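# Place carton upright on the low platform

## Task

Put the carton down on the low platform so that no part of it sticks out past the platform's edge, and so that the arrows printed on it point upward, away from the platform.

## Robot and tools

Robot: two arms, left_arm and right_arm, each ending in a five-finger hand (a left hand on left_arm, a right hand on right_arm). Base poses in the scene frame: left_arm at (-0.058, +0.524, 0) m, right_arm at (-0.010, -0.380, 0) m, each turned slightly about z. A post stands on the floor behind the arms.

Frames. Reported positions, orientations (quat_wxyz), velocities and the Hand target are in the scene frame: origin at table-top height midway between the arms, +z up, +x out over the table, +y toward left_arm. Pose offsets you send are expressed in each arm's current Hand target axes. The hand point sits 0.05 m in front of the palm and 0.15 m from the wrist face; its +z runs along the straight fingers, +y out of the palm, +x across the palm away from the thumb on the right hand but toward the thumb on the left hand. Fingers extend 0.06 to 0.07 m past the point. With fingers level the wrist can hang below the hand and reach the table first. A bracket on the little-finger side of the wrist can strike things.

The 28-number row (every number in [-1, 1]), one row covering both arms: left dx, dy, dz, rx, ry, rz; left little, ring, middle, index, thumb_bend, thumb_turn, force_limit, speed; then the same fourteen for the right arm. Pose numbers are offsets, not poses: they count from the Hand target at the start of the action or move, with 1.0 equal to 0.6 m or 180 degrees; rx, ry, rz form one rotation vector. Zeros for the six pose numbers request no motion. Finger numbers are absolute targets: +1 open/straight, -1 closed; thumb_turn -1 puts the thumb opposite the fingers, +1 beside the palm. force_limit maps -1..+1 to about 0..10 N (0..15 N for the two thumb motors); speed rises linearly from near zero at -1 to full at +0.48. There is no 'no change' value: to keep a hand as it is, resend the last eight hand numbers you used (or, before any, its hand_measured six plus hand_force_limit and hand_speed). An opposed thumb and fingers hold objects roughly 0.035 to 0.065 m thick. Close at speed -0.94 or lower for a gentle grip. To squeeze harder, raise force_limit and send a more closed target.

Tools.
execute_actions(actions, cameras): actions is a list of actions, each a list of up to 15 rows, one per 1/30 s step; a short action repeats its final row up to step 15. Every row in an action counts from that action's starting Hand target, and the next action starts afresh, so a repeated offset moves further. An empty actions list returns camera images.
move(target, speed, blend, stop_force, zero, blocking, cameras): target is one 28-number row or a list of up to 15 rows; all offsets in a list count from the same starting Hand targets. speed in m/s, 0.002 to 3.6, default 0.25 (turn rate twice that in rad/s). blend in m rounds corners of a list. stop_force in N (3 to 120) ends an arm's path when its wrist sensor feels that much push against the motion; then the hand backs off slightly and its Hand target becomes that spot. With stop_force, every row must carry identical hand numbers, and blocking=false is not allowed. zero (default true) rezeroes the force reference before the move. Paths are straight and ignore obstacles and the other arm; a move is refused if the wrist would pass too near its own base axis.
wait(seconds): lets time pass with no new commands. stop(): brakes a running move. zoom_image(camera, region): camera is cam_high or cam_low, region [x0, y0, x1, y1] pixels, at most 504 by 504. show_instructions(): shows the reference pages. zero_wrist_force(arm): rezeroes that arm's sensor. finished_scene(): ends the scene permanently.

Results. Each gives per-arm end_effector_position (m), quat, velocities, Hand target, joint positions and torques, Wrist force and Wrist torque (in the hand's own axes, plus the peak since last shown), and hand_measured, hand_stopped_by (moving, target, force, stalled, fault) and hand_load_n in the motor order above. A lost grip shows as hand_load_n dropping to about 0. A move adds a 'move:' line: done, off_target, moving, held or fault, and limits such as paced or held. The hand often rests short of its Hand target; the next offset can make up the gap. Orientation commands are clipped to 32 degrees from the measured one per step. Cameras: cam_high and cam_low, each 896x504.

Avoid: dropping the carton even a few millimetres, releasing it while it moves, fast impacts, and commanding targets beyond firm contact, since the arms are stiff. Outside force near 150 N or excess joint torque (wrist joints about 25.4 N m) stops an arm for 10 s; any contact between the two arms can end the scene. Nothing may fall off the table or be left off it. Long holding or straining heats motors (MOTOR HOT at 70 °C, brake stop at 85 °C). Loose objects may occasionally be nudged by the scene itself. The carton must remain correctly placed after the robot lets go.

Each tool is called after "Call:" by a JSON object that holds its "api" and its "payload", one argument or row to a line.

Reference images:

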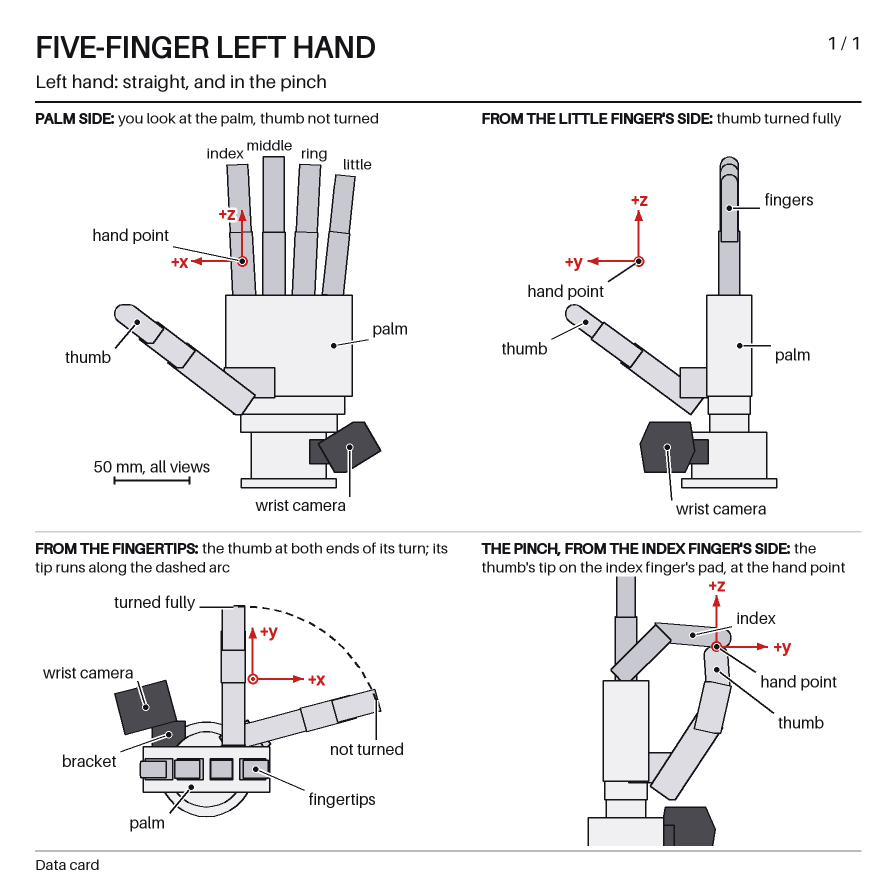

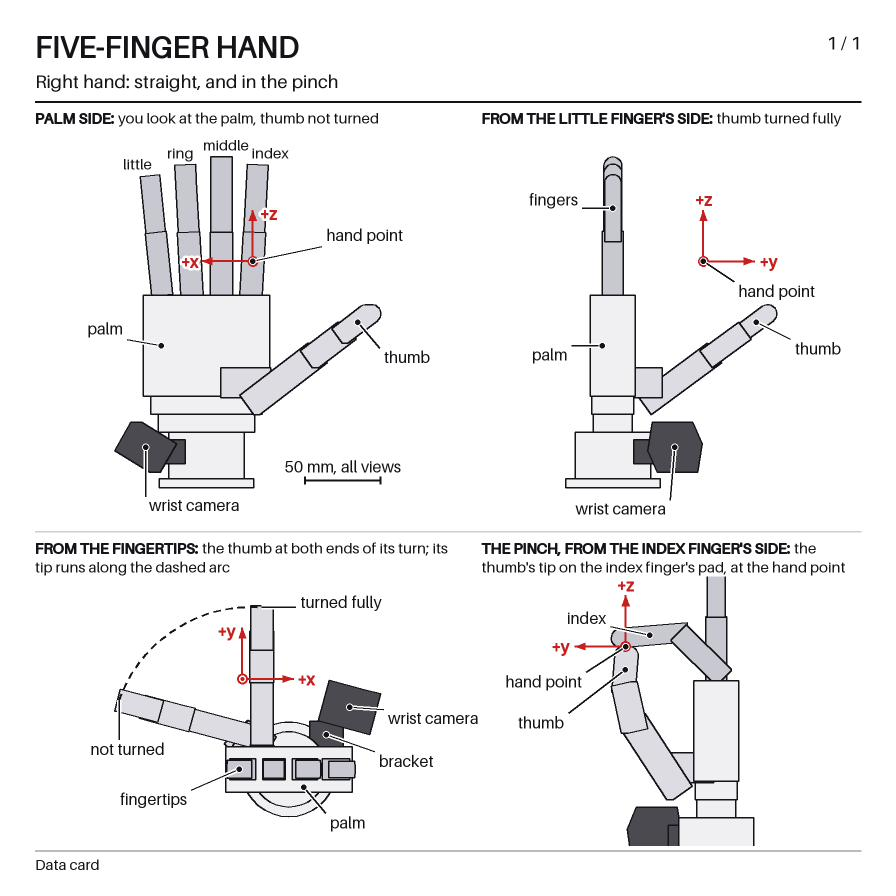

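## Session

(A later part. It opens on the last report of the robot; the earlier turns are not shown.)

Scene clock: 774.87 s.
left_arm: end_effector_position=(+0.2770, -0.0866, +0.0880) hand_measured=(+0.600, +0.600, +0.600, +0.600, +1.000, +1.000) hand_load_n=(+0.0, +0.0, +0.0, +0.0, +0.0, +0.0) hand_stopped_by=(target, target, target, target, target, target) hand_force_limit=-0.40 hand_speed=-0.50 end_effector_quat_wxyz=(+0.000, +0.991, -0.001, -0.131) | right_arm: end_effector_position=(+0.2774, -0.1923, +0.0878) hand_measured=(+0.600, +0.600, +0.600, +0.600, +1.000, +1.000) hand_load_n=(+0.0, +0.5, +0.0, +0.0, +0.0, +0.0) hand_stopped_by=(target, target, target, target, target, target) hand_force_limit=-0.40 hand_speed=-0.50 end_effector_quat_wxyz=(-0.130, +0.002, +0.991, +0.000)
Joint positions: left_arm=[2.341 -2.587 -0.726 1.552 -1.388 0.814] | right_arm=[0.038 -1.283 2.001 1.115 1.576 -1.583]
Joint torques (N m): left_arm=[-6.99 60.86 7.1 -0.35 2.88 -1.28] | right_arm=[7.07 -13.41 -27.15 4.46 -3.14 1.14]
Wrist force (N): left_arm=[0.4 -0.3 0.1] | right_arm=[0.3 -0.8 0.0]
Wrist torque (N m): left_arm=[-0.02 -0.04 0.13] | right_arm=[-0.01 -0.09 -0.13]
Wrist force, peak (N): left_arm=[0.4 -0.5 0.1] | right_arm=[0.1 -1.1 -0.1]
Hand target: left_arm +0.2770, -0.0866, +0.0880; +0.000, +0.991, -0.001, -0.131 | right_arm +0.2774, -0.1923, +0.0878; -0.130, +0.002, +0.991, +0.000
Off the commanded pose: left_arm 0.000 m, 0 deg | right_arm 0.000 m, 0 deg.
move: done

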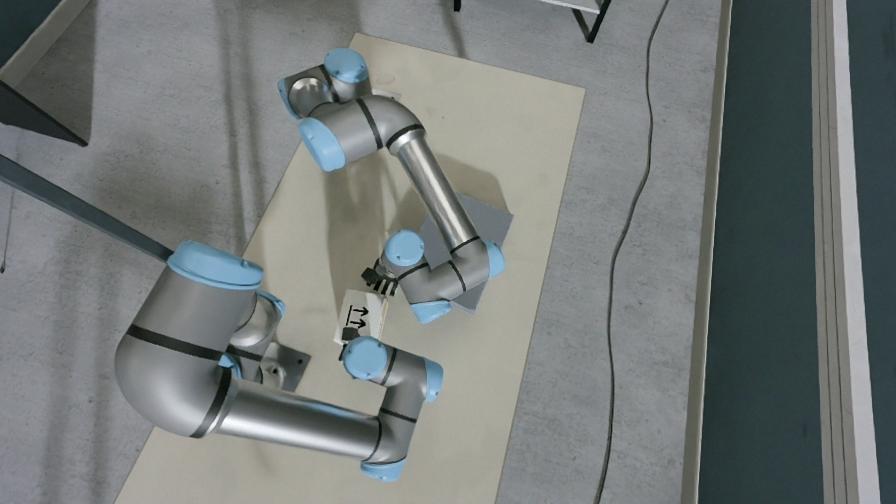

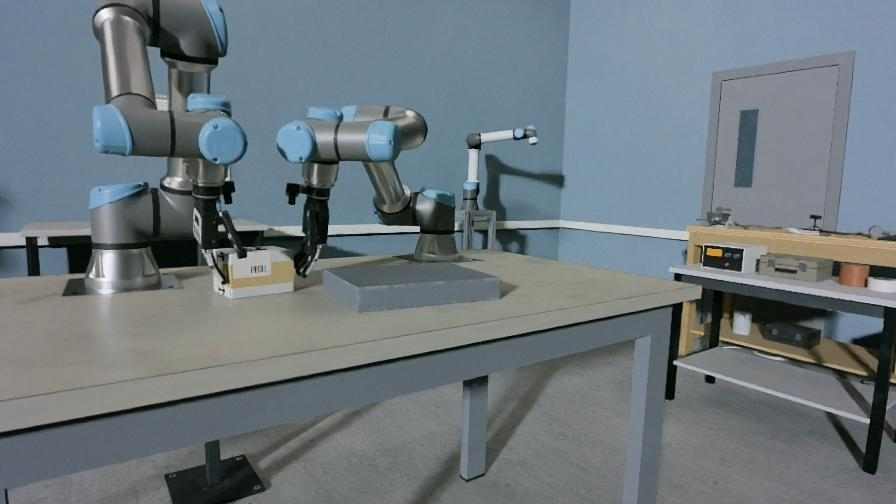

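Call:
{"api": "move", "payload": {
  "target": [0,0,0,0,0,0, 0.48, 0.54, 0.6, 0.6, 1, 1, -0.4, -0.8, 0,0.0217,0,0,0,0, 0.48, 0.54, 0.6, 0.6, 1, 1, -0.4, -0.8],
  "speed": 0.015,
  "stop_force": 4,
  "cameras": ["all"]
}}

Call:
{"api": "zoom_image", "payload": {
  "camera": "cam_high",
  "region": [325, 265, 405, 345]
}}

Scene clock: 823.33 s.
left_arm: end_effector_position=(+0.2770, -0.0866, +0.0880) hand_measured=(+0.480, +0.540, +0.600, +0.600, +1.000, +1.000) hand_load_n=(+0.0, +0.0, +3.0, +0.5, +0.0, +0.0) hand_stopped_by=(target, target, target, target, target, target) hand_force_limit=-0.40 hand_speed=-0.80 end_effector_quat_wxyz=(+0.000, +0.991, -0.001, -0.131) | right_arm: end_effector_position=(+0.2774, -0.1835, +0.0878) hand_measured=(+0.480, +0.540, +0.600, +0.600, +1.000, +1.000) hand_load_n=(+1.5, +0.0, +0.0, +0.0, +0.0, +0.0) hand_stopped_by=(target, target, target, target, target, target) hand_force_limit=-0.40 hand_speed=-0.80 end_effector_quat_wxyz=(-0.130, +0.002, +0.991, +0.000)
Joint positions: left_arm=[2.341 -2.587 -0.726 1.552 -1.388 0.814] | right_arm=[0.065 -1.276 1.991 1.117 1.568 -1.557]
Joint torques (N m): left_arm=[-6.72 67.8 8.14 -0.37 2.7 -0.77] | right_arm=[-7.76 -31.08 -1.13 0.55 2.28 -1.07]
Wrist force (N): left_arm=[0.9 -4.5 -2.0] | right_arm=[1.6 -2.5 -0.2]
Wrist torque (N m): left_arm=[0.01 -0.04 0.22] | right_arm=[0.00 -0.10 -0.14]
Wrist force, peak (N): left_arm=[0.9 -5.4 -2.4] | right_arm=[3.1 -6.2 -1.9]
Hand target: left_arm +0.2770, -0.0866, +0.0880; +0.000, +0.991, -0.001, -0.131 | right_arm +0.2774, -0.1835, +0.0878; -0.130, +0.002, +0.991, +0.000 (not the last commanded pose)
Off the commanded pose: left_arm 0.000 m, 0 deg | right_arm 0.004 m, 0 deg.
move: contact (right_arm)

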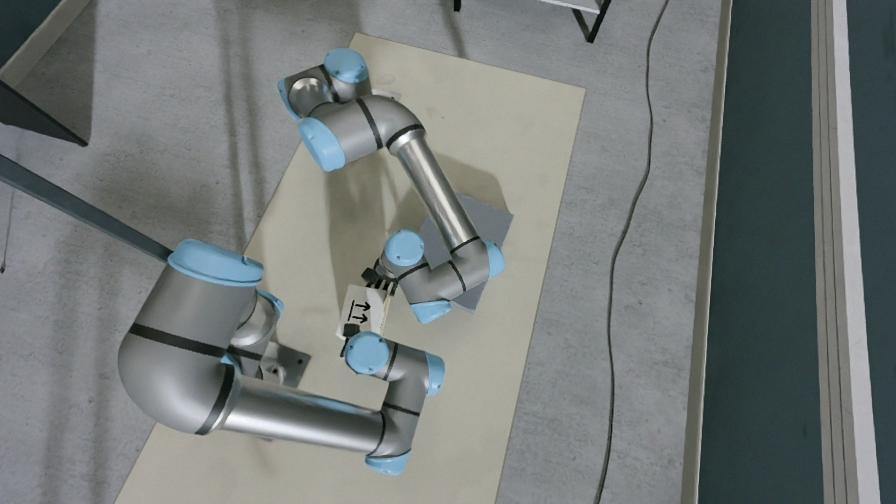

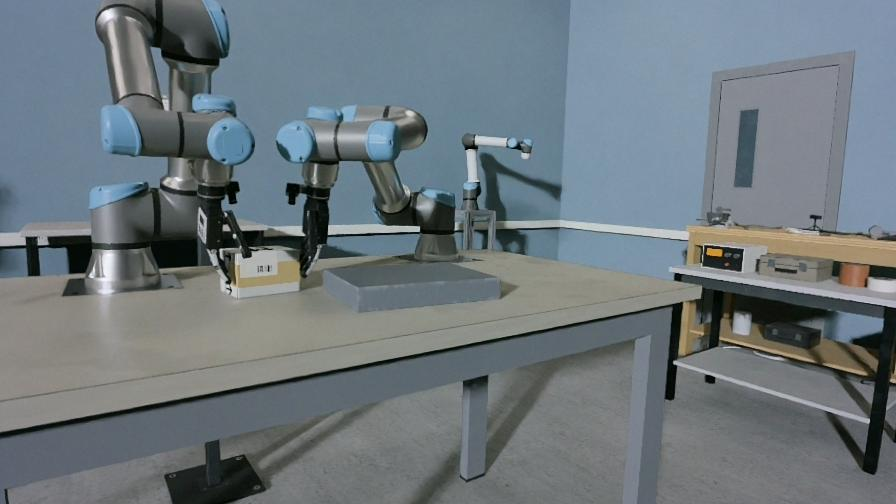

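Scaled by 6.300 from the camera's image (finer frame: 1280x720).

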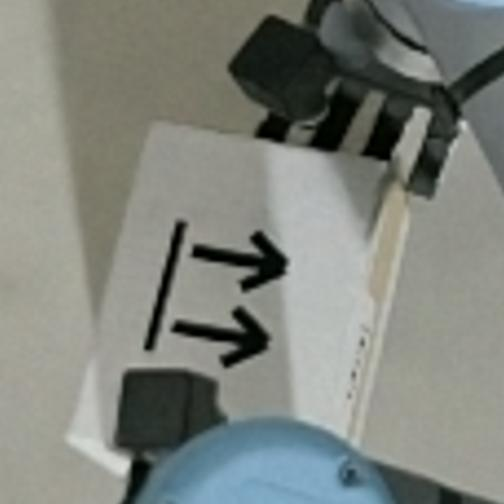

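Call:
{"api": "move", "payload": {
  "target": [0,0,0,0,0,0, 0.28, 0.34, 0.4, 0.4, 1, 1, -0.5, -0.95, 0,0,0,0,0,0, 0.28, 0.34, 0.4, 0.4, 1, 1, -0.5, -0.95],
  "speed": 0.015,
  "cameras": ["all"]
}}

Call:
{"api": "zoom_image", "payload": {
  "camera": "cam_high",
  "region": [325, 265, 405, 345]
}}

Call:
{"api": "zoom_image", "payload": {
  "camera": "cam_low",
  "region": [190, 210, 350, 310]
}}

Scene clock: 850.93 s.
left_arm: end_effector_position=(+0.2770, -0.0866, +0.0880) hand_measured=(+0.400, +0.522, +0.600, +0.400, +1.000, +1.000) hand_load_n=(+4.0, +4.0, +3.0, +0.0, +0.0, +0.0) hand_stopped_by=(force, force, force, target, target, target) hand_force_limit=-0.50 hand_speed=-0.95 end_effector_quat_wxyz=(+0.000, +0.991, -0.001, -0.131) | right_arm: end_effector_position=(+0.2774, -0.1835, +0.0878) hand_measured=(+0.476, +0.514, +0.522, +0.422, +1.000, +1.000) hand_load_n=(+1.0, +2.5, +2.0, +2.5, +0.0, +0.0) hand_stopped_by=(force, force, force, force, target, target) hand_force_limit=-0.50 hand_speed=-0.95 end_effector_quat_wxyz=(-0.130, +0.002, +0.991, +0.000)
Joint positions: left_arm=[2.341 -2.587 -0.726 1.552 -1.388 0.814] | right_arm=[0.065 -1.276 1.991 1.117 1.568 -1.557]
Joint torques (N m): left_arm=[-6.37 69.31 9.21 -0.62 2.2 0.8] | right_arm=[-4.49 -31.11 -2.71 1 -4.4 -0.76]
Wrist force (N): left_arm=[0.5 -9.4 0.1] | right_arm=[0.4 -10.8 1.6]
Wrist torque (N m): left_arm=[-0.07 0.12 0.42] | right_arm=[-0.37 -0.09 -0.42]
Wrist force, peak (N): left_arm=[0.6 -9.5 0.1] | right_arm=[0.4 -10.8 1.6]
Hand target: left_arm +0.2770, -0.0866, +0.0880; +0.000, +0.991, -0.001, -0.131 | right_arm +0.2774, -0.1835, +0.0878; -0.130, +0.002, +0.991, +0.000
Off the commanded pose: left_arm 0.000 m, 0 deg | right_arm 0.000 m, 0 deg.
move: done

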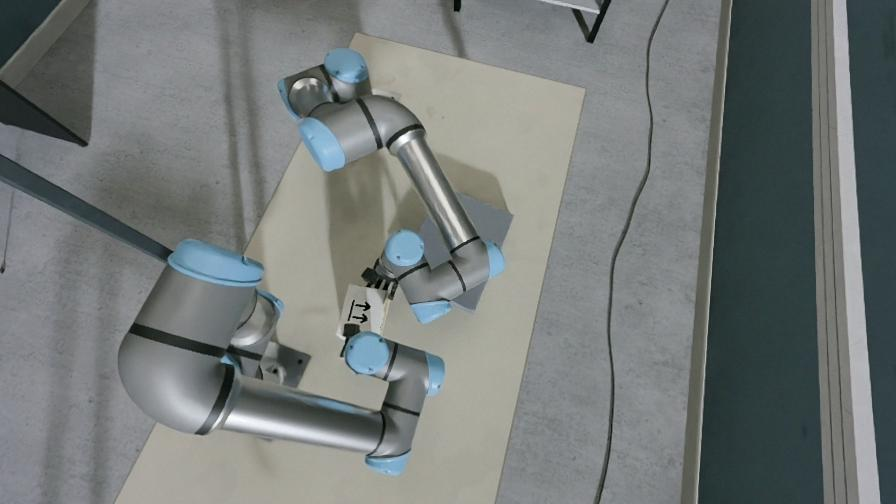

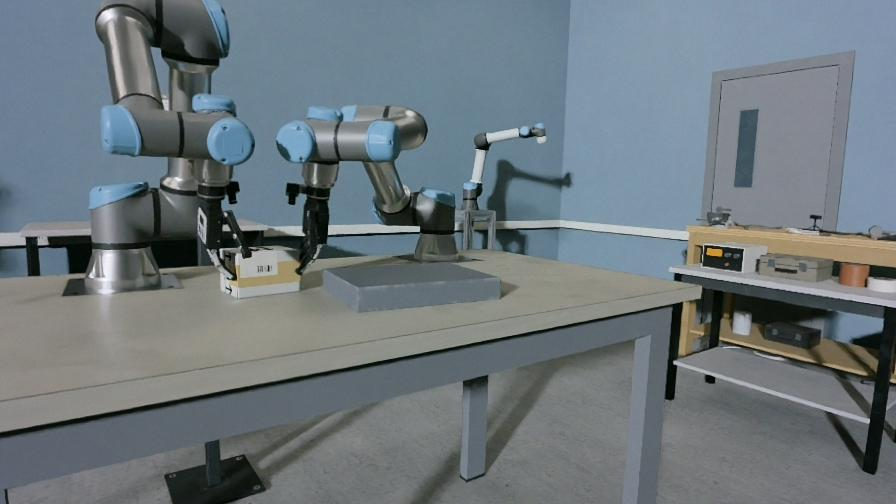

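Scaled by 6.300 from the camera's image (finer frame: 1280x720).

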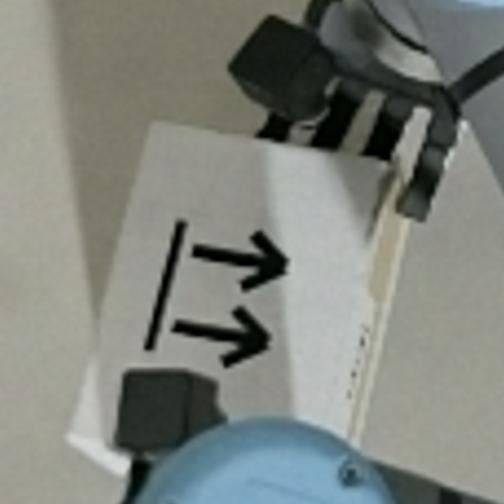

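Scaled by 3.150 from the camera's image (finer frame: 1280x720).

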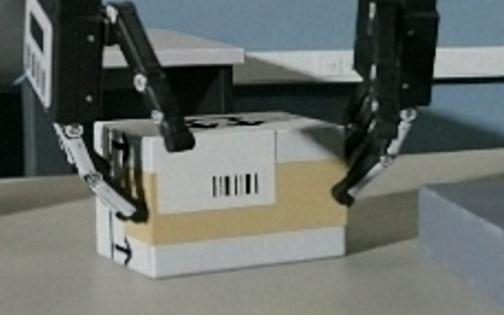

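Call:
{"api": "move", "payload": {
  "target": [
    [0,0,0,0,0,0, 0.8, 0.8, 0.8, 0.8, 1, 1, -0.5, -0.85, 0,0,0,0,0,0, 0.8, 0.8, 0.8, 0.8, 1, 1, -0.5, -0.85],
    [-0.0227,-0.024,0.0061,-0.0108,0,-0.0402, 0.54, 0.583, 0.613, 0.589, 1, 1, -0.5, -0.8, 0,0.001,0,0.0108,0,-0.0402, 0.54, 0.583, 0.613, 0.589, 1, 1, -0.5, -0.8]
  ],
  "speed": 0.05,
  "cameras": ["all"]
}}

Call:
{"api": "zoom_image", "payload": {
  "camera": "cam_high",
  "region": [325, 265, 405, 345]
}}

Call:
{"api": "zoom_image", "payload": {
  "camera": "cam_low",
  "region": [190, 210, 350, 310]
}}

Scene clock: 949.83 s.
left_arm: end_effector_position=(+0.2629, -0.0722, +0.0880) hand_measured=(+0.540, +0.584, +0.614, +0.590, +1.000, +1.000) hand_load_n=(+0.0, +0.5, +0.0, +0.0, +0.0, +0.0) hand_stopped_by=(target, target, target, target, target, target) hand_force_limit=-0.50 hand_speed=-0.80 end_effector_quat_wxyz=(+0.008, +0.989, +0.064, -0.131) | right_arm: end_effector_position=(+0.2774, -0.1829, +0.0878) hand_measured=(+0.540, +0.584, +0.614, +0.590, +1.000, +1.000) hand_load_n=(+0.0, +0.0, +0.0, +0.0, +0.0, +0.0) hand_stopped_by=(target, target, target, target, target, target) hand_force_limit=-0.50 hand_speed=-0.80 end_effector_quat_wxyz=(-0.130, -0.063, +0.989, -0.009)
Joint positions: left_arm=[2.338 -2.497 -0.893 1.654 -1.364 0.679] | right_arm=[0.082 -1.257 1.963 1.125 1.598 -1.667]
Joint torques (N m): left_arm=[-9.75 68.74 6.89 -0.46 2.87 -1.22] | right_arm=[7.99 -15.04 -27.54 4.38 2.55 -1.27]
Wrist force (N): left_arm=[-0.2 0.0 -0.1] | right_arm=[0.1 0.8 0.4]
Wrist torque (N m): left_arm=[0.04 0.06 0.09] | right_arm=[0.11 -0.09 -0.02]
Wrist force, peak (N): left_arm=[0.6 -9.6 0.2] | right_arm=[0.2 -10.8 1.7]
Hand target: left_arm +0.2629, -0.0722, +0.0880; +0.008, +0.989, +0.064, -0.131 | right_arm +0.2774, -0.1829, +0.0878; -0.130, -0.063, +0.989, -0.009
Off the commanded pose: left_arm 0.000 m, 0 deg | right_arm 0.000 m, 0 deg.
move: done

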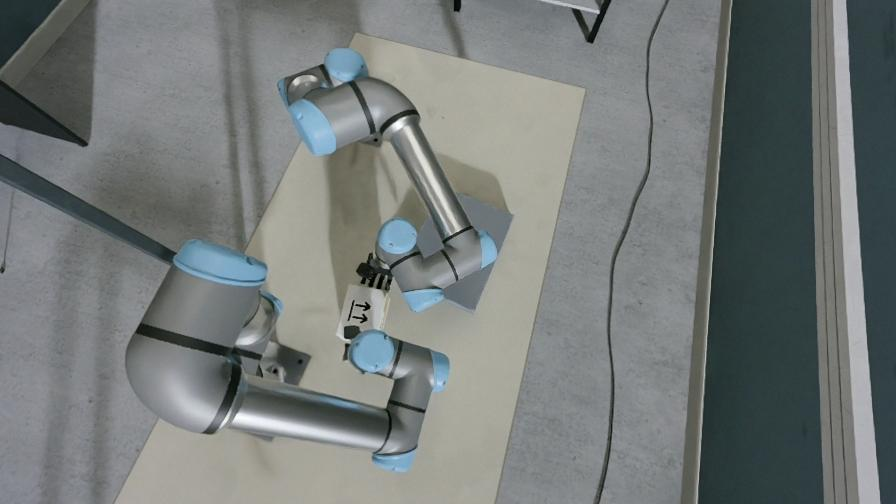

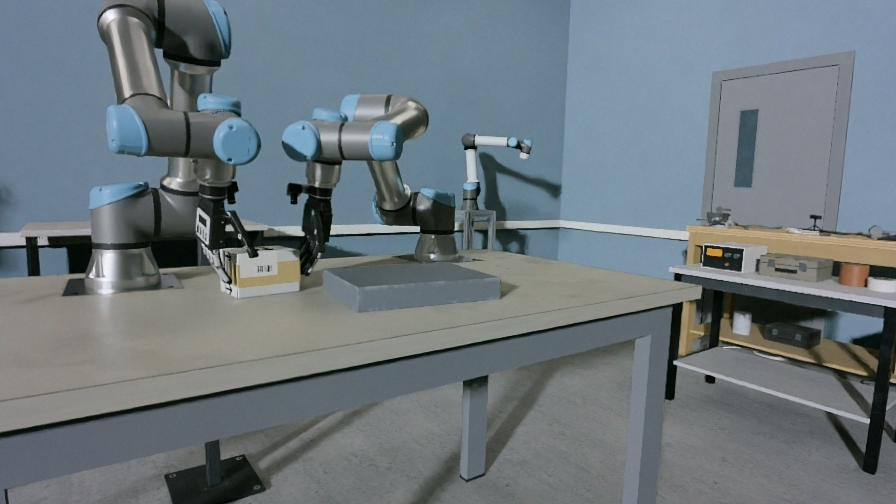

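Scaled by 6.300 from the camera's image (finer frame: 1280x720).

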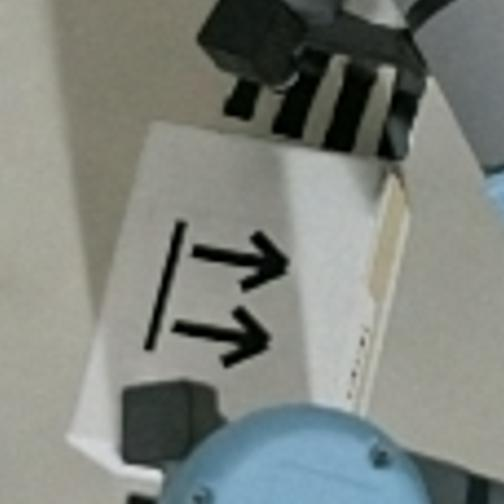

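Scaled by 3.150 from the camera's image (finer frame: 1280x720).

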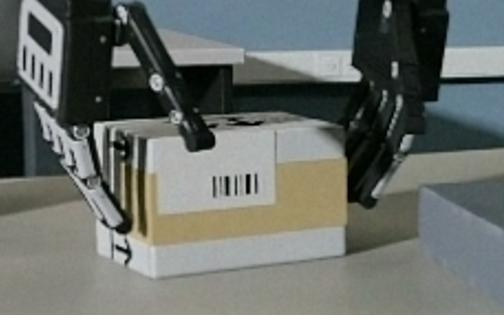

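Call:
{"api": "move", "payload": {
  "target": [0,0.0417,0,0,0,0, 0.54, 0.583, 0.613, 0.589, 1, 1, -0.5, -0.8, 0,0.0417,0,0,0,0, 0.54, 0.583, 0.613, 0.589, 1, 1, -0.5, -0.8],
  "speed": 0.01,
  "stop_force": 3,
  "cameras": ["all"]
}}

Call:
{"api": "zoom_image", "payload": {
  "camera": "cam_high",
  "region": [325, 265, 405, 345]
}}

Call:
{"api": "zoom_image", "payload": {
  "camera": "cam_low",
  "region": [190, 210, 350, 310]
}}

Scene clock: 971.37 s.
left_arm: end_effector_position=(+0.2644, -0.0839, +0.0880) hand_measured=(+0.540, +0.584, +0.614, +0.590, +1.000, +1.000) hand_load_n=(+0.0, +0.0, +1.5, +0.0, -0.5, +0.0) hand_stopped_by=(target, target, target, target, target, target) hand_force_limit=-0.50 hand_speed=-0.80 end_effector_quat_wxyz=(+0.008, +0.989, +0.064, -0.131) | right_arm: end_effector_position=(+0.2759, -0.1713, +0.0878) hand_measured=(+0.540, +0.584, +0.614, +0.590, +1.000, +1.000) hand_load_n=(+0.0, +0.0, +1.0, +0.0, -0.5, +0.0) hand_stopped_by=(target, target, target, target, target, target) hand_force_limit=-0.50 hand_speed=-0.80 end_effector_quat_wxyz=(-0.130, -0.063, +0.989, -0.009)
Joint positions: left_arm=[2.326 -2.529 -0.83 1.626 -1.362 0.668] | right_arm=[0.117 -1.25 1.953 1.129 1.589 -1.633]
Joint torques (N m): left_arm=[9.42 68.54 6.98 0.23 0.09 1.57] | right_arm=[-7.91 -31.67 -0.24 0.49 2.26 -1.27]
Wrist force (N): left_arm=[-1.0 -1.9 -0.6] | right_arm=[-0.1 -1.9 -0.5]
Wrist torque (N m): left_arm=[0.08 0.04 0.08] | right_arm=[0.06 -0.08 -0.10]
Wrist force, peak (N): left_arm=[-0.4 -6.3 -2.9] | right_arm=[0.5 -5.7 -2.6]
Hand target: left_arm +0.2644, -0.0839, +0.0880; +0.008, +0.989, +0.064, -0.131 (not the last commanded pose) | right_arm +0.2759, -0.1713, +0.0878; -0.130, -0.063, +0.989, -0.009 (not the last commanded pose)
Off the commanded pose: left_arm 0.013 m, 0 deg | right_arm 0.013 m, 0 deg.
move: contact (left_arm, right_arm)

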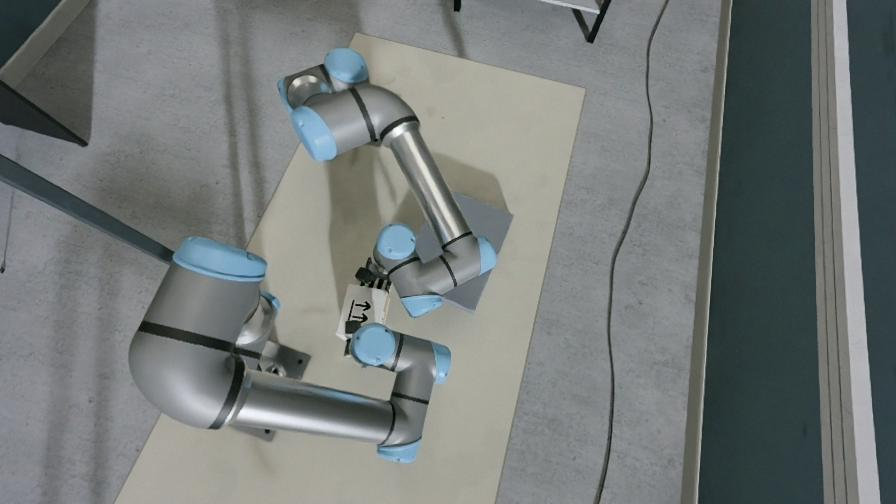

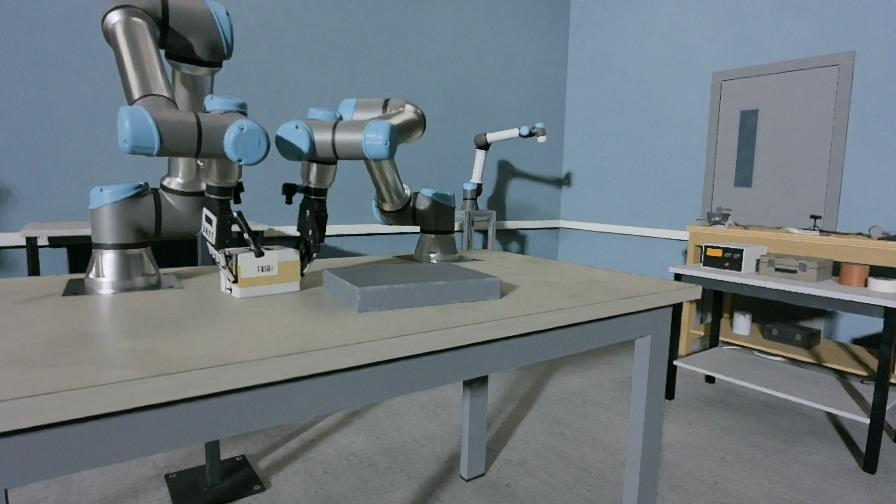

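Scaled by 6.300 from the camera's image (finer frame: 1280x720).

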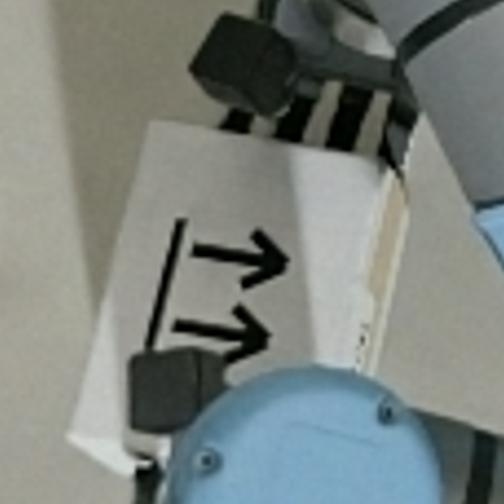

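Scaled by 3.150 from the camera's image (finer frame: 1280x720).

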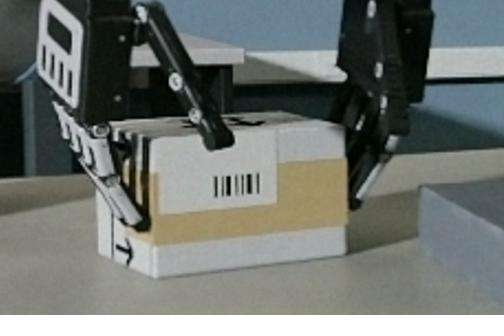

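Call:
{"api": "move", "payload": {
  "target": [0,0,0,0,0,0, 0.40, 0.44, 0.5, 0.44, 1, 1, -0.55, -0.95, 0,0,0,0,0,0, 0.40, 0.44, 0.5, 0.44, 1, 1, -0.55, -0.95],
  "cameras": ["all"]
}}

Call:
{"api": "zoom_image", "payload": {
  "camera": "cam_high",
  "region": [325, 265, 405, 345]
}}

Call:
{"api": "zoom_image", "payload": {
  "camera": "cam_low",
  "region": [190, 210, 350, 310]
}}

Scene clock: 986.33 s.
left_arm: end_effector_position=(+0.2644, -0.0839, +0.0880) hand_measured=(+0.508, +0.576, +0.610, +0.572, +1.000, +1.000) hand_load_n=(+3.5, +2.5, +3.5, +3.0, +0.0, +0.0) hand_stopped_by=(force, force, force, force, target, target) hand_force_limit=-0.55 hand_speed=-0.95 end_effector_quat_wxyz=(+0.008, +0.989, +0.064, -0.131) | right_arm: end_effector_position=(+0.2759, -0.1713, +0.0878) hand_measured=(+0.498, +0.572, +0.610, +0.572, +1.000, +1.000) hand_load_n=(+2.0, +2.0, +1.5, +2.5, +0.0, +0.0) hand_stopped_by=(force, force, force, force, target, target) hand_force_limit=-0.55 hand_speed=-0.95 end_effector_quat_wxyz=(-0.130, -0.063, +0.989, -0.009)
Joint positions: left_arm=[2.326 -2.529 -0.83 1.626 -1.362 0.668] | right_arm=[0.117 -1.25 1.953 1.129 1.589 -1.633]
Joint torques (N m): left_arm=[7.47 68.54 11.53 0.19 0.27 1.51] | right_arm=[-5.62 -32.22 -1.3 2.18 -1.99 -1.33]
Wrist force (N): left_arm=[0.2 -9.4 1.9] | right_arm=[-1.0 -10.2 2.2]
Wrist torque (N m): left_arm=[-0.13 0.08 0.38] | right_arm=[-0.35 -0.15 -0.38]
Wrist force, peak (N): left_arm=[0.3 -9.5 1.8] | right_arm=[-1.0 -10.2 2.2]
Hand target: left_arm +0.2644, -0.0839, +0.0880; +0.008, +0.989, +0.064, -0.131 | right_arm +0.2759, -0.1713, +0.0878; -0.130, -0.063, +0.989, -0.009
Off the commanded pose: left_arm 0.000 m, 0 deg | right_arm 0.000 m, 0 deg.
move: done

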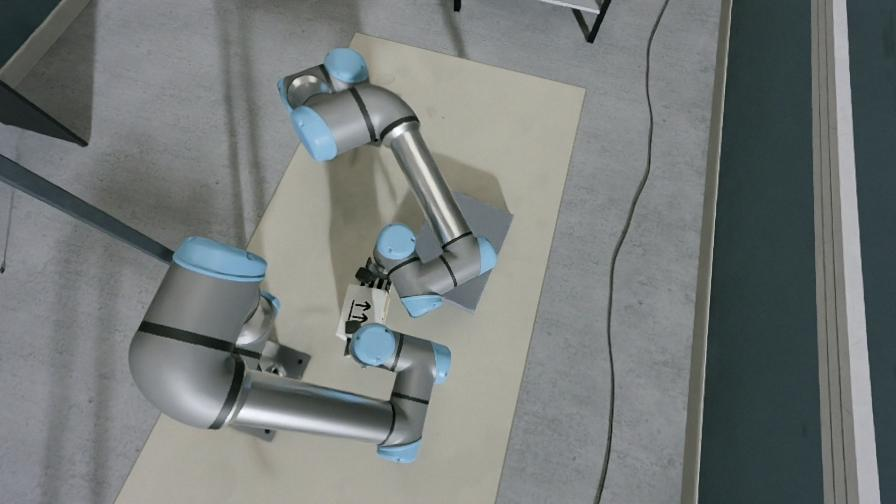

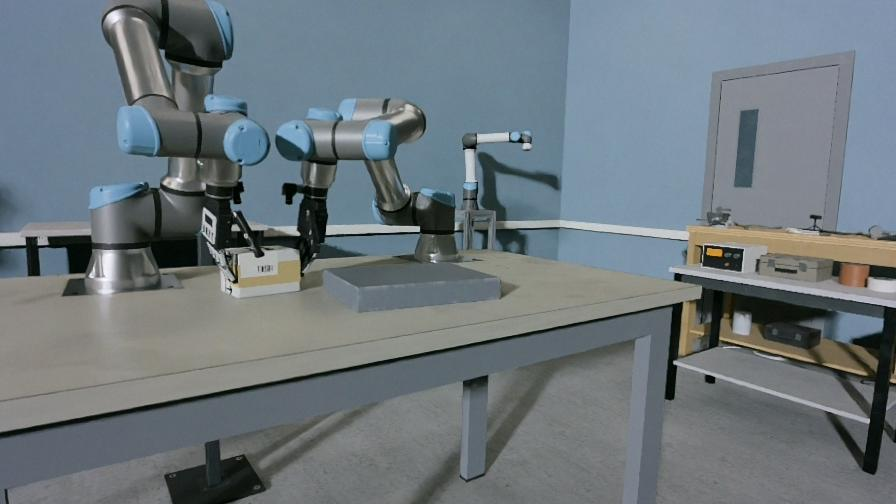

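Scaled by 6.300 from the camera's image (finer frame: 1280x720).

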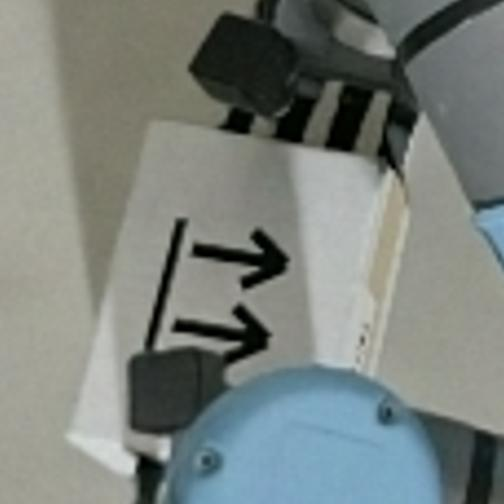

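Scaled by 3.150 from the camera's image (finer frame: 1280x720).

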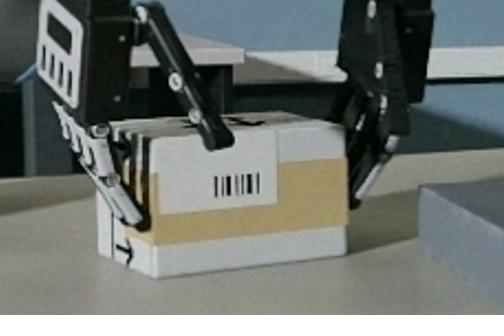

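Call:
{"api": "move", "payload": {
  "target": [-0.0086,0,-0.0322,0,0,0, 0.40, 0.44, 0.5, 0.44, 1, 1, -0.55, -0.95, 0.0086,0,-0.0322,0,0,0, 0.40, 0.44, 0.5, 0.44, 1, 1, -0.55, -0.95],
  "speed": 0.02,
  "cameras": ["all"]
}}

Call:
{"api": "zoom_image", "payload": {
  "camera": "cam_low",
  "region": [190, 210, 350, 310]
}}

Scene clock: 998.30 s.
left_arm: end_effector_position=(+0.2644, -0.0839, +0.1079) hand_measured=(+0.508, +0.576, +0.610, +0.572, +1.000, +1.000) hand_load_n=(+3.5, +3.0, +3.0, +3.0, +0.0, +0.0) hand_stopped_by=(force, force, force, force, target, target) hand_force_limit=-0.55 hand_speed=-0.95 end_effector_quat_wxyz=(+0.008, +0.989, +0.064, -0.131) | right_arm: end_effector_position=(+0.2759, -0.1712, +0.1077) hand_measured=(+0.498, +0.572, +0.610, +0.572, +1.000, +1.000) hand_load_n=(+2.0, +2.0, +1.5, +2.5, +0.0, +0.0) hand_stopped_by=(force, force, force, force, target, target) hand_force_limit=-0.55 hand_speed=-0.95 end_effector_quat_wxyz=(-0.130, -0.063, +0.989, -0.009)
Joint positions: left_arm=[2.326 -2.517 -0.802 1.586 -1.362 0.668] | right_arm=[0.117 -1.281 1.932 1.18 1.589 -1.633]
Joint torques (N m): left_arm=[4.56 70.51 31.15 -3.32 3.52 1.7] | right_arm=[9.32 -30.94 -29.6 4.9 -4.86 0.52]
Wrist force (N): left_arm=[0.5 -9.7 1.9] | right_arm=[-0.5 -10.3 2.2]
Wrist torque (N m): left_arm=[-0.13 0.09 0.37] | right_arm=[-0.33 -0.17 -0.38]
Wrist force, peak (N): left_arm=[0.7 -9.8 2.0] | right_arm=[-1.4 -10.9 2.6]
Hand target: left_arm +0.2645, -0.0839, +0.1080; +0.008, +0.989, +0.064, -0.131 | right_arm +0.2759, -0.1712, +0.1078; -0.130, -0.063, +0.989, -0.009
Off the commanded pose: left_arm 0.000 m, 0 deg | right_arm 0.000 m, 0 deg.
move: done

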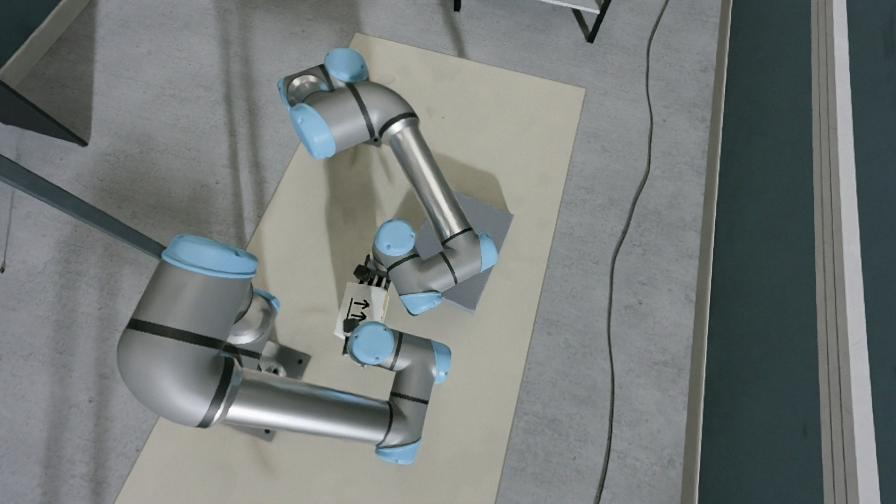

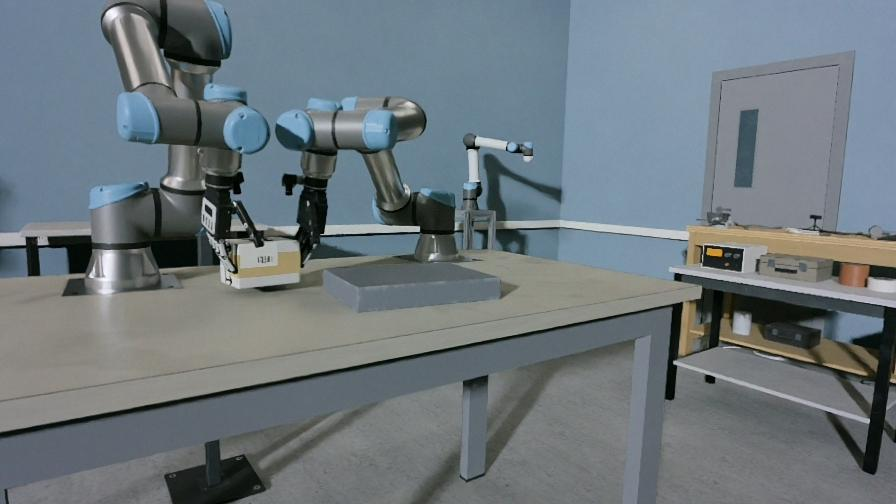

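Scaled by 3.150 from the camera's image (finer frame: 1280x720).

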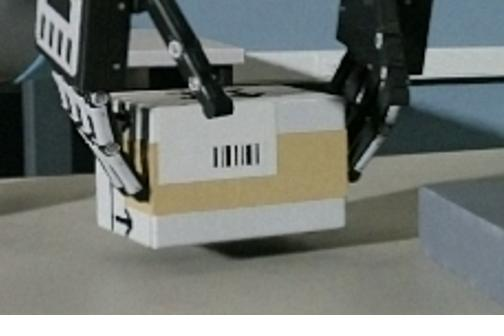

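Call:
{"api": "move", "payload": {
  "target": [-0.0259,0,-0.0966,0,0,0, 0.40, 0.44, 0.5, 0.44, 1, 1, -0.55, -0.95, 0.0259,0,-0.0966,0,0,0, 0.40, 0.44, 0.5, 0.44, 1, 1, -0.55, -0.95],
  "speed": 0.04,
  "cameras": ["cam_low"]
}}

Scene clock: 1027.87 s.
left_arm: end_effector_position=(+0.2645, -0.0839, +0.1679) hand_measured=(+0.508, +0.576, +0.610, +0.572, +1.000, +1.000) hand_load_n=(+4.0, +3.5, +3.5, +3.0, -0.5, +0.0) hand_stopped_by=(force, force, force, force, target, target) hand_force_limit=-0.55 hand_speed=-0.95 end_effector_quat_wxyz=(+0.008, +0.989, +0.064, -0.131) end_effector_velocity=(+0.000, +0.000, +0.001) end_effector_angular_velocity=(+0.001, +0.001, +0.000) | right_arm: end_effector_position=(+0.2759, -0.1711, +0.1677) hand_measured=(+0.498, +0.572, +0.610, +0.572, +1.000, +1.000) hand_load_n=(+2.5, +2.5, +1.5, +3.0, +0.0, +0.0) hand_stopped_by=(force, force, force, force, target, target) hand_force_limit=-0.55 hand_speed=-0.95 end_effector_quat_wxyz=(-0.130, -0.063, +0.989, -0.009) end_effector_velocity=(+0.000, +0.000, +0.001) end_effector_angular_velocity=(+0.000, +0.002, +0.000)
Joint positions: left_arm=[2.326 -2.494 -0.691 1.452 -1.362 0.668] | right_arm=[0.117 -1.362 1.857 1.337 1.589 -1.633]
Joint velocities: left_arm=[0 0 0.004 -0.005 0 0] | right_arm=[0 -0.001 -0.002 0.005 0 0]
Joint torques (N m): left_arm=[6.97 66.9 32.73 -2.61 2.87 1.61] | right_arm=[8.22 -30.35 -30.92 4.89 -4.44 0.87]
Wrist force (N): left_arm=[0.2 -11.3 1.6] | right_arm=[-0.9 -11.8 1.9]
Wrist torque (N m): left_arm=[-0.15 0.10 0.42] | right_arm=[-0.34 -0.12 -0.42]
Wrist force, peak (N): left_arm=[0.3 -11.4 2.0] | right_arm=[-1.0 -11.9 1.9]
Hand target: left_arm +0.2645, -0.0839, +0.1680; +0.008, +0.989, +0.064, -0.131 | right_arm +0.2759, -0.1711, +0.1678; -0.130, -0.063, +0.989, -0.009
Off the commanded pose: left_arm 0.000 m, 0 deg | right_arm 0.000 m, 0 deg.
move: done

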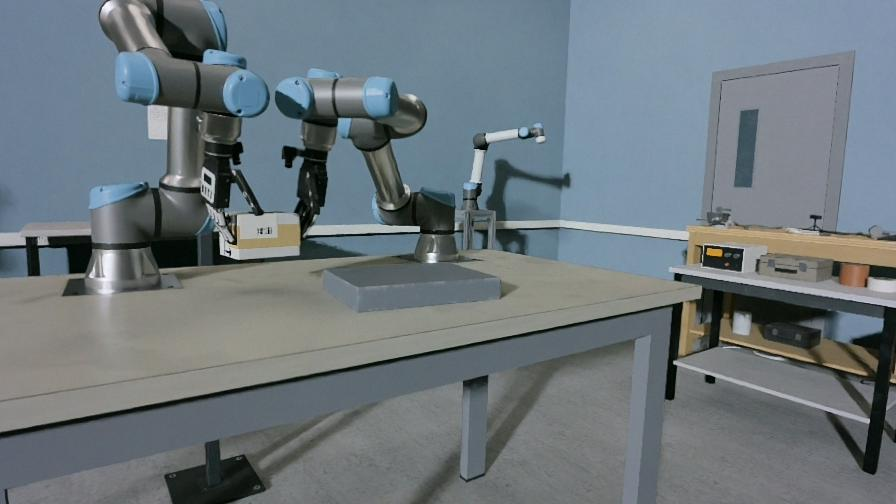

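Call:
{"api": "move", "payload": {
  "target": [0.0205,-0.0373,-0.0188,0,0.0556,0, 0.40, 0.44, 0.5, 0.44, 1, 1, -0.55, -0.95, -0.0205,0.0373,-0.0188,0,-0.0556,0, 0.40, 0.44, 0.5, 0.44, 1, 1, -0.55, -0.95],
  "speed": 0.03,
  "cameras": ["cam_low"]
}}

Scene clock: 1055.30 s.
left_arm: end_effector_position=(+0.2763, -0.0599, +0.1757) hand_measured=(+0.508, +0.576, +0.610, +0.572, +1.000, +1.000) hand_load_n=(+4.0, +3.0, +3.5, +3.0, +0.0, +0.0) hand_stopped_by=(force, force, force, force, target, target) hand_force_limit=-0.55 hand_speed=-0.95 end_effector_quat_wxyz=(+0.003, +0.997, +0.064, -0.044) | right_arm: end_effector_position=(+0.2877, -0.1471, +0.1755) hand_measured=(+0.498, +0.572, +0.610, +0.572, +1.000, +1.000) hand_load_n=(+2.0, +2.5, +1.5, +3.0, +0.0, +0.0) hand_stopped_by=(force, force, force, force, target, target) hand_force_limit=-0.55 hand_speed=-0.95 end_effector_quat_wxyz=(-0.043, -0.064, +0.997, -0.004)
Joint positions: left_arm=[2.31 -2.382 -0.843 1.6 -1.499 0.637] | right_arm=[0.183 -1.431 1.863 1.226 1.572 -1.57]
Joint torques (N m): left_arm=[-11.87 69.34 10.89 1.32 -0.92 -1.2] | right_arm=[9.31 -28.31 -3.55 1.13 -5.5 0.96]
Wrist force (N): left_arm=[0.1 -9.9 2.2] | right_arm=[-0.5 -10.8 1.9]
Wrist torque (N m): left_arm=[-0.06 0.10 0.43] | right_arm=[-0.25 -0.15 -0.38]
Wrist force, peak (N): left_arm=[0.2 -11.5 2.1] | right_arm=[-0.9 -12.1 2.0]
Hand target: left_arm +0.2764, -0.0598, +0.1757; +0.003, +0.997, +0.064, -0.044 | right_arm +0.2877, -0.1470, +0.1755; -0.043, -0.064, +0.997, -0.004
Off the commanded pose: left_arm 0.000 m, 0 deg | right_arm 0.000 m, 0 deg.
move: done

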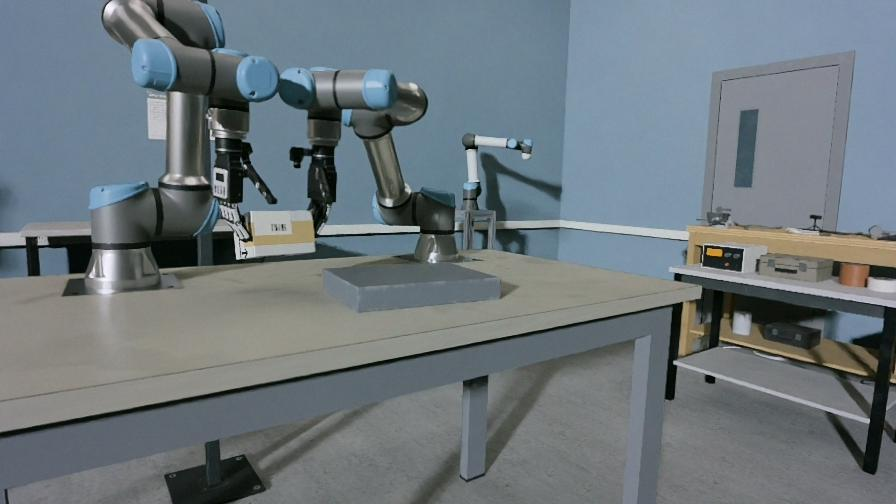

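Call:
{"api": "move", "payload": {
  "target": [0.042,-0.0747,-0.0217,0,0.1111,0, 0.40, 0.44, 0.5, 0.44, 1, 1, -0.55, -0.95, -0.042,0.0747,-0.0217,0,-0.1111,0, 0.40, 0.44, 0.5, 0.44, 1, 1, -0.55, -0.95],
  "speed": 0.04,
  "cameras": ["cam_low"]
}}

Scene clock: 1073.73 s.
left_arm: end_effector_position=(+0.2966, -0.0121, +0.1865) hand_measured=(+0.508, +0.576, +0.610, +0.572, +1.000, +1.000) hand_load_n=(+4.0, +3.0, +3.0, +2.5, -0.5, -0.5) hand_stopped_by=(force, force, force, force, target, target) hand_force_limit=-0.55 hand_speed=-0.95 end_effector_quat_wxyz=(-0.009, +0.990, +0.064, +0.129) | right_arm: end_effector_position=(+0.3080, -0.0993, +0.1862) hand_measured=(+0.498, +0.572, +0.610, +0.572, +1.000, +1.000) hand_load_n=(+2.0, +2.0, +1.5, +3.0, +0.0, +0.0) hand_stopped_by=(force, force, force, force, target, target) hand_force_limit=-0.55 hand_speed=-0.95 end_effector_quat_wxyz=(+0.130, -0.063, +0.989, +0.008)
Joint positions: left_arm=[2.27 -2.191 -1.137 1.905 -1.786 0.611] | right_arm=[0.349 -1.54 1.909 0.944 1.615 -1.41]
Joint torques (N m): left_arm=[-10.31 60.08 11.67 1.91 -1.85 1.37] | right_arm=[8.61 -25.88 -5.44 -0.16 0.58 1.04]
Wrist force (N): left_arm=[0.3 -8.8 1.9] | right_arm=[-0.5 -10.1 1.4]
Wrist torque (N m): left_arm=[0.04 -0.04 0.47] | right_arm=[-0.22 -0.08 -0.33]
Wrist force, peak (N): left_arm=[-0.1 -11.1 1.7] | right_arm=[-0.3 -12.2 1.8]
Hand target: left_arm +0.2966, -0.0120, +0.1865; -0.009, +0.989, +0.064, +0.130 | right_arm +0.3080, -0.0992, +0.1862; +0.130, -0.063, +0.989, +0.008
Off the commanded pose: left_arm 0.000 m, 0 deg | right_arm 0.000 m, 0 deg.
move: done

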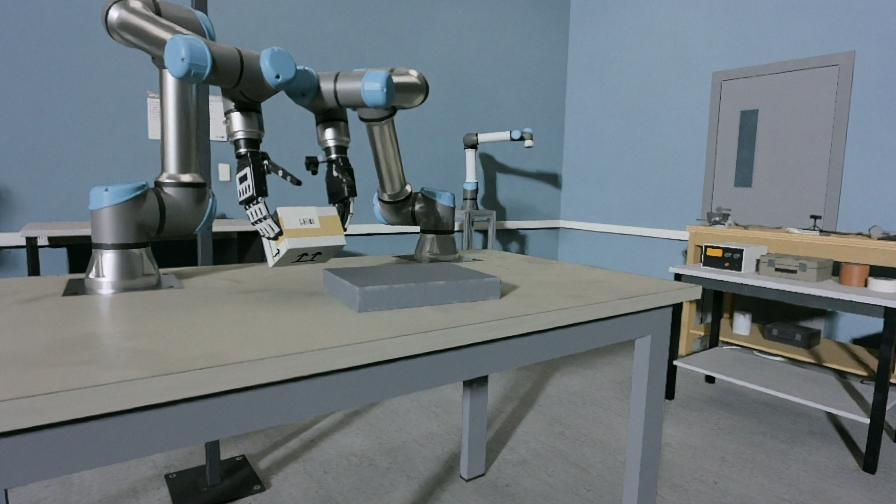

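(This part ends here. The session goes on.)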